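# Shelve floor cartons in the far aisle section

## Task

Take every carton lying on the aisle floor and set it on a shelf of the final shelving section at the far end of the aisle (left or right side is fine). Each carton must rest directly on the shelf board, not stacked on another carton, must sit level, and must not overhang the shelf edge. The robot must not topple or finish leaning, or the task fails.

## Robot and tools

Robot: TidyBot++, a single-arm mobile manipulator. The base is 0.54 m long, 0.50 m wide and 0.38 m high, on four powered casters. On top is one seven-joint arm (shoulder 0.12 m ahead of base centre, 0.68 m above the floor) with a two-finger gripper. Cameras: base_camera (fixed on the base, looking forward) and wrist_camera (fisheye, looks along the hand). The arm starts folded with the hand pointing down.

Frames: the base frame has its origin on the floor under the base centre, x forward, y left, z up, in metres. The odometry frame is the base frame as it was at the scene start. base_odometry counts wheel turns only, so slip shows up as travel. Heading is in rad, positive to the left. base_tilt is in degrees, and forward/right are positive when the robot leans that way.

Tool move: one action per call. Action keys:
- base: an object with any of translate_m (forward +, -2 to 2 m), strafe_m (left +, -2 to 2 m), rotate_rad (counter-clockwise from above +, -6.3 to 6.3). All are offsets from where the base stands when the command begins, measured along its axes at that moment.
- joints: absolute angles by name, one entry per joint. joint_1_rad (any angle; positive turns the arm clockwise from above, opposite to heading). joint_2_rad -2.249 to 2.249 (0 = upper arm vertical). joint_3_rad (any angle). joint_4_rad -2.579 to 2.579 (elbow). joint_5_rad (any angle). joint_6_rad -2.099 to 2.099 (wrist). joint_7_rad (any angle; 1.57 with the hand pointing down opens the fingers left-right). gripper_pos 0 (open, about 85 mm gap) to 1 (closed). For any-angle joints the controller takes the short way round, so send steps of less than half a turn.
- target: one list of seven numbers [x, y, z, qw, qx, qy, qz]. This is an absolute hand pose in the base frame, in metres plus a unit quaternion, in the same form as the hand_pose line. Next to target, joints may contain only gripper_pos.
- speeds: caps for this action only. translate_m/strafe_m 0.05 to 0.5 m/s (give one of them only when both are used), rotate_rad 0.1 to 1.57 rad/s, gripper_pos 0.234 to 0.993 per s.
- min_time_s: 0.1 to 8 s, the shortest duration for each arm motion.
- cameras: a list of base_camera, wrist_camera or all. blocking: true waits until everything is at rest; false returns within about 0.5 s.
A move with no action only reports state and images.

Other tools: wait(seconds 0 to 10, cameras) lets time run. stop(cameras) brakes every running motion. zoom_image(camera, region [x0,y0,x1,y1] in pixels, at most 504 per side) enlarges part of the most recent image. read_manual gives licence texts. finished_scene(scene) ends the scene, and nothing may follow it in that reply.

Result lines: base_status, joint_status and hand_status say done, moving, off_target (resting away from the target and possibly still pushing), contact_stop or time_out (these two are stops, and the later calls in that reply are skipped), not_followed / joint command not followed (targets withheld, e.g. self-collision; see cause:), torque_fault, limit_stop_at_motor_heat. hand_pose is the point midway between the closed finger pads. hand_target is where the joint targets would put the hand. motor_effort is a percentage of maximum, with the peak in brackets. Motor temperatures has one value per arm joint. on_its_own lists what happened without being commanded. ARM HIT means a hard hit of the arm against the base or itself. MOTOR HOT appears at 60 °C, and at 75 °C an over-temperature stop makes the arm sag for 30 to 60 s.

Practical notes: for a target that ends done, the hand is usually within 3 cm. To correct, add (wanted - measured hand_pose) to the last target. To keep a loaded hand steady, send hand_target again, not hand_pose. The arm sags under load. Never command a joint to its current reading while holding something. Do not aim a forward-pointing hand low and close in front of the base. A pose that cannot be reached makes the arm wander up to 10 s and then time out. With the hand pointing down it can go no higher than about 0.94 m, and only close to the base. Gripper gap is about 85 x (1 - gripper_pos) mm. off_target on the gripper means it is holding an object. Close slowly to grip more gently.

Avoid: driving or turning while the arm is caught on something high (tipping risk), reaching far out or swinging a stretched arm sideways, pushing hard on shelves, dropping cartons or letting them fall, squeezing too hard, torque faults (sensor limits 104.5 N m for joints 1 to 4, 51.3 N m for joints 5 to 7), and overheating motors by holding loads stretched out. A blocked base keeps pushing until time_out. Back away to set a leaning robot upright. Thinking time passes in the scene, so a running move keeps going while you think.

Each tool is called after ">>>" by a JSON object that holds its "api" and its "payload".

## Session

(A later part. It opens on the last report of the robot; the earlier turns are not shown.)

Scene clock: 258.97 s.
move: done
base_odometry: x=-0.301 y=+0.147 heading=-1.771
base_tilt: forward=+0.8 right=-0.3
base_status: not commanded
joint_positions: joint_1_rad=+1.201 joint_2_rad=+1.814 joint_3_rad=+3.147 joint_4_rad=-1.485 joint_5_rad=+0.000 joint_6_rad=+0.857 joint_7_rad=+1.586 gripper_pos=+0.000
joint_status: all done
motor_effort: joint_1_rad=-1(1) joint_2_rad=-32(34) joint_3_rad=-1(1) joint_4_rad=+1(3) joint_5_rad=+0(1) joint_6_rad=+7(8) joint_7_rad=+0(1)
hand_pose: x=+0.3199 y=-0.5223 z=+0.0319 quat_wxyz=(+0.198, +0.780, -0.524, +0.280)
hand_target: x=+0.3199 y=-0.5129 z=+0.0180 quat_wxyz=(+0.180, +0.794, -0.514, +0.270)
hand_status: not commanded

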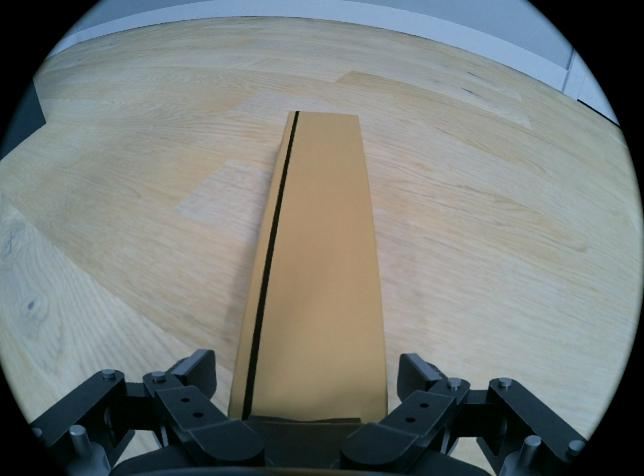

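>>> {"api": "move", "payload": {"joints": {"gripper_pos": 0.385}, "speeds": {"gripper_pos": 0.234}}}

>>> {"api": "move", "payload": {"joints": {"joint_2_rad": 1.564, "joint_4_rad": -1.805, "joint_6_rad": 0.975}, "min_time_s": 1.2}}

>>> {"api": "move", "payload": {"base": {"strafe_m": 0.115, "rotate_rad": -0.05}, "joints": {"joint_1_rad": 0.0, "joint_2_rad": -0.312, "joint_4_rad": -2.287, "joint_6_rad": -0.468}, "min_time_s": 2.5, "cameras": ["all"]}}

Scene clock: 280.60 s.
move: off_target
base_odometry: x=-0.301 y=+0.147 heading=-1.771
base_tilt: forward=+0.8 right=-0.3
base_status: not commanded
joint_positions: joint_1_rad=+1.202 joint_2_rad=+1.813 joint_3_rad=+3.147 joint_4_rad=-1.485 joint_5_rad=+0.000 joint_6_rad=+0.857 joint_7_rad=+1.586 gripper_pos=+0.364
joint_status: gripper_pos off_target (ended at +0.364, target +0.385)
motor_effort: joint_1_rad=+0(1) joint_2_rad=-26(32) joint_3_rad=-1(1) joint_4_rad=+1(2) joint_5_rad=+0(1) joint_6_rad=+3(8) joint_7_rad=-1(2)
hand_pose: x=+0.3198 y=-0.5226 z=+0.0321 quat_wxyz=(+0.198, +0.780, -0.524, +0.280)
hand_target: x=+0.3199 y=-0.5129 z=+0.0180 quat_wxyz=(+0.180, +0.794, -0.514, +0.270)
hand_status: not commanded
pictures: none

Scene clock: 282.10 s.
move: done
base_odometry: x=-0.301 y=+0.147 heading=-1.771
base_tilt: forward=+0.8 right=-0.3
base_status: not commanded
joint_positions: joint_1_rad=+1.202 joint_2_rad=+1.582 joint_3_rad=+3.147 joint_4_rad=-1.781 joint_5_rad=+0.000 joint_6_rad=+0.921 joint_7_rad=+1.586 gripper_pos=+0.364
joint_status: all done
motor_effort: joint_1_rad=-1(1) joint_2_rad=-32(33) joint_3_rad=-1(1) joint_4_rad=+0(2) joint_5_rad=+0(1) joint_6_rad=+7(8) joint_7_rad=+0(1)
hand_pose: x=+0.3168 y=-0.5154 z=+0.1322 quat_wxyz=(+0.198, +0.779, -0.525, +0.280)
hand_target: x=+0.3248 y=-0.5222 z=+0.1501 quat_wxyz=(+0.201, +0.780, -0.508, +0.305)
hand_status: not commanded
pictures: none

Scene clock: 285.17 s.
move: done
base_odometry: x=-0.188 y=+0.125 heading=-1.821
base_tilt: forward=+0.8 right=-0.3
base_status: done
joint_positions: joint_1_rad=+0.013 joint_2_rad=-0.300 joint_3_rad=+3.146 joint_4_rad=-2.255 joint_5_rad=+0.003 joint_6_rad=-0.418 joint_7_rad=+1.586 gripper_pos=+0.364
joint_status: all done
motor_effort: joint_1_rad=+0(5) joint_2_rad=-7(37) joint_3_rad=+0(3) joint_4_rad=+17(18) joint_5_rad=+0(1) joint_6_rad=+8(9) joint_7_rad=-1(2)
hand_pose: x=+0.5024 y=-0.0059 z=+0.7422 quat_wxyz=(+0.007, +0.927, +0.000, +0.375)
hand_target: x=+0.4792 y=-0.0078 z=+0.7204 quat_wxyz=(+0.021, +0.939, +0.021, +0.342)
hand_status: not commanded
pictures: base_camera, wrist_camera

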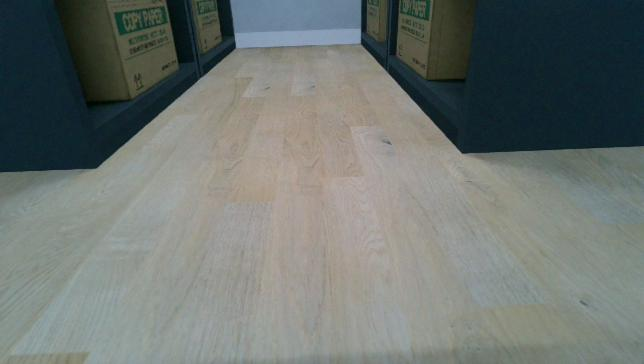

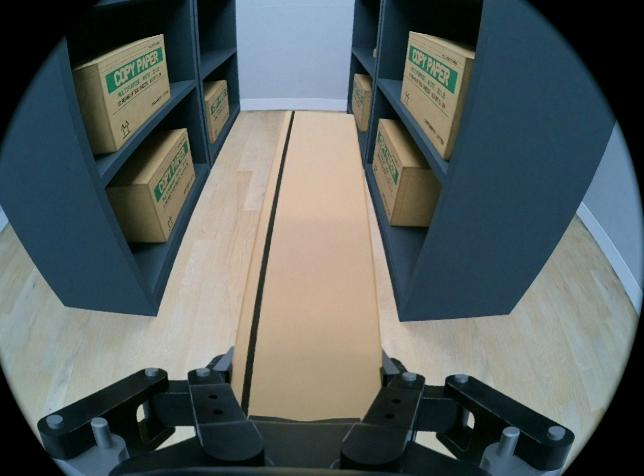

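>>> {"api": "move", "payload": {"base": {"translate_m": 0.5, "strafe_m": 0.055}}}

>>> {"api": "move", "payload": {"base": {"translate_m": 1.29, "strafe_m": -0.025}, "cameras": ["all"]}}

Scene clock: 302.10 s.
move: done
base_odometry: x=-0.258 y=-0.374 heading=-1.820
base_tilt: forward=+0.8 right=-0.3
base_status: done
joint_positions: joint_1_rad=+0.013 joint_2_rad=-0.303 joint_3_rad=+3.146 joint_4_rad=-2.258 joint_5_rad=+0.003 joint_6_rad=-0.425 joint_7_rad=+1.586 gripper_pos=+0.364
joint_status: not commanded
motor_effort: joint_1_rad=+0(2) joint_2_rad=-7(10) joint_3_rad=+0(1) joint_4_rad=+18(18) joint_5_rad=+0(1) joint_6_rad=+7(9) joint_7_rad=-1(1)
hand_pose: x=+0.4999 y=-0.0057 z=+0.7404 quat_wxyz=(+0.006, +0.928, +0.000, +0.372)
hand_target: x=+0.4792 y=-0.0078 z=+0.7204 quat_wxyz=(+0.021, +0.939, +0.021, +0.342)
hand_status: not commanded
pictures: none

Scene clock: 305.97 s.
move: done
base_odometry: x=-0.601 y=-1.618 heading=-1.819
base_tilt: forward=+0.8 right=-0.3
base_status: done
joint_positions: joint_1_rad=+0.013 joint_2_rad=-0.307 joint_3_rad=+3.146 joint_4_rad=-2.259 joint_5_rad=+0.003 joint_6_rad=-0.426 joint_7_rad=+1.586 gripper_pos=+0.364
joint_status: not commanded
motor_effort: joint_1_rad=-1(1) joint_2_rad=-7(9) joint_3_rad=-1(1) joint_4_rad=+16(18) joint_5_rad=+0(1) joint_6_rad=+7(9) joint_7_rad=+0(1)
hand_pose: x=+0.4988 y=-0.0056 z=+0.7408 quat_wxyz=(+0.006, +0.928, +0.000, +0.372)
hand_target: x=+0.4792 y=-0.0078 z=+0.7204 quat_wxyz=(+0.021, +0.939, +0.021, +0.342)
hand_status: not commanded
pictures: base_camera, wrist_camera

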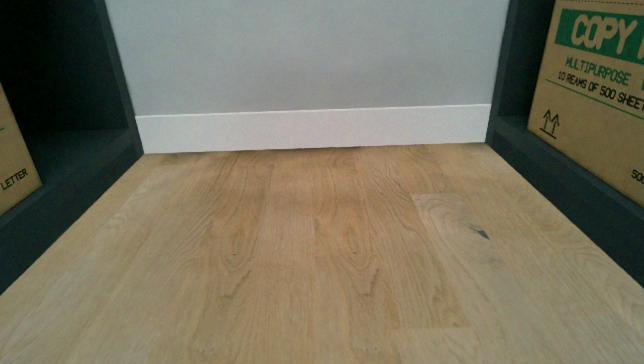

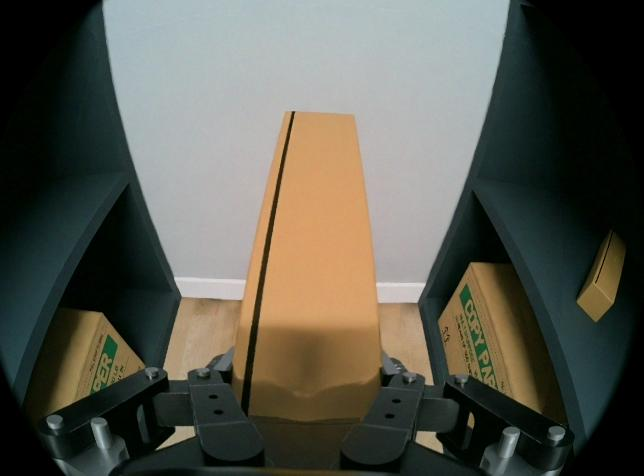

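>>> {"api": "move", "payload": {"base": {"strafe_m": -0.025}, "joints": {"joint_1_rad": 0.96}, "min_time_s": 1.8, "cameras": ["wrist_camera"]}}

Scene clock: 312.47 s.
move: done
base_odometry: x=-0.625 y=-1.612 heading=-1.819
base_tilt: forward=+0.8 right=-0.3
base_status: done
joint_positions: joint_1_rad=+0.947 joint_2_rad=-0.307 joint_3_rad=+3.146 joint_4_rad=-2.259 joint_5_rad=+0.003 joint_6_rad=-0.426 joint_7_rad=+1.586 gripper_pos=+0.364
joint_status: all done
motor_effort: joint_1_rad=-1(2) joint_2_rad=-6(8) joint_3_rad=+0(1) joint_4_rad=+17(17) joint_5_rad=+0(1) joint_6_rad=+7(9) joint_7_rad=+0(2)
hand_pose: x=+0.3400 y=-0.3089 z=+0.7408 quat_wxyz=(+0.173, +0.829, -0.418, +0.329)
hand_target: x=+0.3192 y=-0.2995 z=+0.7204 quat_wxyz=(+0.176, +0.843, -0.415, +0.294)
hand_status: not commanded

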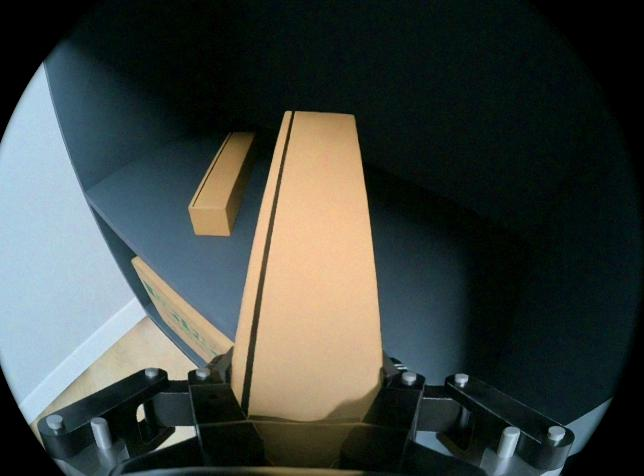

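>>> {"api": "move", "payload": {"joints": {"joint_2_rad": 0.505, "joint_4_rad": -1.95, "joint_6_rad": 0.09}, "min_time_s": 2.2, "cameras": ["wrist_camera"]}}

Scene clock: 319.03 s.
move: done
base_odometry: x=-0.625 y=-1.612 heading=-1.819
base_tilt: forward=+0.8 right=-0.3
base_status: not commanded
joint_positions: joint_1_rad=+0.948 joint_2_rad=+0.487 joint_3_rad=+3.146 joint_4_rad=-1.985 joint_5_rad=+0.003 joint_6_rad=+0.030 joint_7_rad=+1.586 gripper_pos=+0.364
joint_status: all done
motor_effort: joint_1_rad=-1(1) joint_2_rad=-27(29) joint_3_rad=-1(1) joint_4_rad=+12(18) joint_5_rad=+0(1) joint_6_rad=+7(8) joint_7_rad=-1(2)
hand_pose: x=+0.4638 y=-0.4821 z=+0.5693 quat_wxyz=(+0.161, +0.839, -0.422, +0.303)
hand_target: x=+0.4746 y=-0.5092 z=+0.5848 quat_wxyz=(+0.186, +0.834, -0.401, +0.330)
hand_status: not commanded

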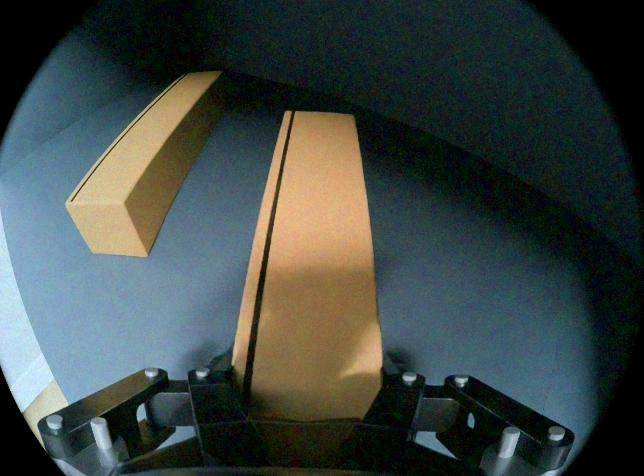

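>>> {"api": "move", "payload": {"joints": {"joint_2_rad": 0.525}, "min_time_s": 0.5}}

>>> {"api": "move", "payload": {"joints": {"joint_2_rad": 0.537}, "min_time_s": 0.5}}

Scene clock: 322.67 s.
move: done
base_odometry: x=-0.625 y=-1.612 heading=-1.819
base_tilt: forward=+0.8 right=-0.3
base_status: not commanded
joint_positions: joint_1_rad=+0.948 joint_2_rad=+0.492 joint_3_rad=+3.146 joint_4_rad=-1.984 joint_5_rad=+0.003 joint_6_rad=+0.035 joint_7_rad=+1.586 gripper_pos=+0.364
joint_status: all done
motor_effort: joint_1_rad=+1(1) joint_2_rad=-24(27) joint_3_rad=-1(1) joint_4_rad=+13(13) joint_5_rad=+0(1) joint_6_rad=+7(8) joint_7_rad=+0(1)
hand_pose: x=+0.4641 y=-0.4826 z=+0.5669 quat_wxyz=(+0.161, +0.839, -0.423, +0.303)
hand_target: x=+0.4734 y=-0.5075 z=+0.5724 quat_wxyz=(+0.181, +0.837, -0.403, +0.322)
hand_status: not commanded
pictures: none

Scene clock: 323.43 s.
move: done
base_odometry: x=-0.625 y=-1.612 heading=-1.819
base_tilt: forward=+0.8 right=-0.3
base_status: not commanded
joint_positions: joint_1_rad=+0.948 joint_2_rad=+0.493 joint_3_rad=+3.146 joint_4_rad=-1.984 joint_5_rad=+0.003 joint_6_rad=+0.035 joint_7_rad=+1.586 gripper_pos=+0.364
joint_status: all done
motor_effort: joint_1_rad=-1(1) joint_2_rad=-23(25) joint_3_rad=-1(1) joint_4_rad=+13(13) joint_5_rad=+0(0) joint_6_rad=+7(8) joint_7_rad=+0(1)
hand_pose: x=+0.4641 y=-0.4826 z=+0.5668 quat_wxyz=(+0.161, +0.839, -0.423, +0.303)
hand_target: x=+0.4726 y=-0.5064 z=+0.5650 quat_wxyz=(+0.179, +0.839, -0.404, +0.317)
hand_status: not commanded
pictures: none

>>> {"api": "move", "payload": {"joints": {"joint_2_rad": 0.508}, "min_time_s": 0.4}}

>>> {"api": "move", "payload": {"joints": {"gripper_pos": 0.25}, "speeds": {"gripper_pos": 0.234}}}

>>> {"api": "move", "payload": {"joints": {"gripper_pos": 0.05}, "speeds": {"gripper_pos": 0.5}}}

>>> {"api": "move", "payload": {"joints": {"joint_2_rad": 0.0, "joint_4_rad": -2.17, "joint_6_rad": -0.33}, "min_time_s": 1.5, "cameras": ["wrist_camera"]}}

Scene clock: 330.40 s.
move: done
base_odometry: x=-0.625 y=-1.612 heading=-1.819
base_tilt: forward=+0.8 right=-0.3
base_status: not commanded
joint_positions: joint_1_rad=+0.948 joint_2_rad=+0.492 joint_3_rad=+3.146 joint_4_rad=-1.984 joint_5_rad=+0.003 joint_6_rad=+0.035 joint_7_rad=+1.586 gripper_pos=+0.364
joint_status: all done
motor_effort: joint_1_rad=+0(1) joint_2_rad=-24(25) joint_3_rad=-1(1) joint_4_rad=+13(13) joint_5_rad=+0(1) joint_6_rad=+7(8) joint_7_rad=-1(1)
hand_pose: x=+0.4641 y=-0.4826 z=+0.5669 quat_wxyz=(+0.161, +0.839, -0.422, +0.303)
hand_target: x=+0.4744 y=-0.5090 z=+0.5829 quat_wxyz=(+0.185, +0.834, -0.402, +0.329)
hand_status: not commanded
pictures: none

Scene clock: 331.47 s.
move: done
base_odometry: x=-0.625 y=-1.612 heading=-1.819
base_tilt: forward=+0.8 right=-0.3
base_status: not commanded
joint_positions: joint_1_rad=+0.948 joint_2_rad=+0.494 joint_3_rad=+3.146 joint_4_rad=-1.983 joint_5_rad=+0.003 joint_6_rad=+0.036 joint_7_rad=+1.586 gripper_pos=+0.252
joint_status: all done
motor_effort: joint_1_rad=+0(1) joint_2_rad=-26(27) joint_3_rad=-1(1) joint_4_rad=+12(12) joint_5_rad=+0(1) joint_6_rad=+6(8) joint_7_rad=-1(1)
hand_pose: x=+0.4645 y=-0.4833 z=+0.5668 quat_wxyz=(+0.161, +0.839, -0.422, +0.303)
hand_target: x=+0.4744 y=-0.5090 z=+0.5829 quat_wxyz=(+0.185, +0.834, -0.402, +0.329)
hand_status: not commanded
pictures: none

Scene clock: 332.50 s.
move: done
base_odometry: x=-0.625 y=-1.612 heading=-1.819
base_tilt: forward=+0.8 right=-0.3
base_status: not commanded
joint_positions: joint_1_rad=+0.948 joint_2_rad=+0.494 joint_3_rad=+3.146 joint_4_rad=-1.983 joint_5_rad=+0.003 joint_6_rad=+0.036 joint_7_rad=+1.586 gripper_pos=+0.052
joint_status: all done
motor_effort: joint_1_rad=-1(1) joint_2_rad=-26(27) joint_3_rad=-1(1) joint_4_rad=+12(13) joint_5_rad=+0(1) joint_6_rad=+6(8) joint_7_rad=-1(1)
hand_pose: x=+0.4645 y=-0.4833 z=+0.5668 quat_wxyz=(+0.161, +0.839, -0.422, +0.303)
hand_target: x=+0.4744 y=-0.5090 z=+0.5829 quat_wxyz=(+0.185, +0.834, -0.402, +0.329)
hand_status: not commanded
pictures: none

Scene clock: 334.30 s.
move: done
base_odometry: x=-0.625 y=-1.612 heading=-1.819
base_tilt: forward=+0.8 right=-0.3
base_status: not commanded
joint_positions: joint_1_rad=+0.948 joint_2_rad=+0.012 joint_3_rad=+3.146 joint_4_rad=-2.137 joint_5_rad=+0.003 joint_6_rad=-0.278 joint_7_rad=+1.586 gripper_pos=+0.052
joint_status: all done
motor_effort: joint_1_rad=+0(1) joint_2_rad=-16(30) joint_3_rad=+0(1) joint_4_rad=+15(16) joint_5_rad=+0(1) joint_6_rad=+7(8) joint_7_rad=+0(1)
hand_pose: x=+0.3936 y=-0.3843 z=+0.6954 quat_wxyz=(+0.163, +0.836, -0.422, +0.309)
hand_target: x=+0.3696 y=-0.3690 z=+0.6760 quat_wxyz=(+0.162, +0.853, -0.417, +0.271)
hand_status: not commanded

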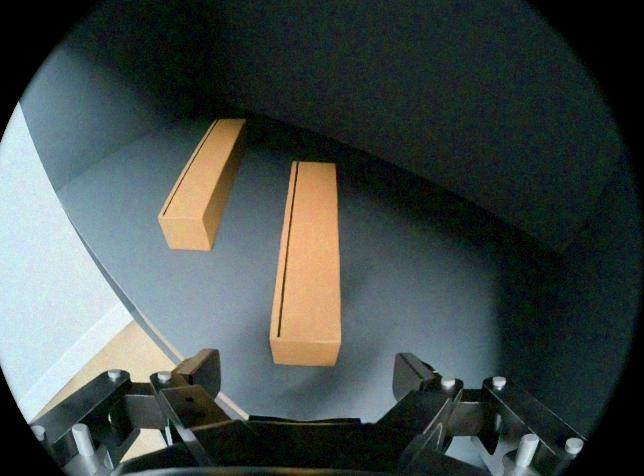

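>>> {"api": "finished_scene", "payload": {"scene": 2}}

The scene is finished: the task was done.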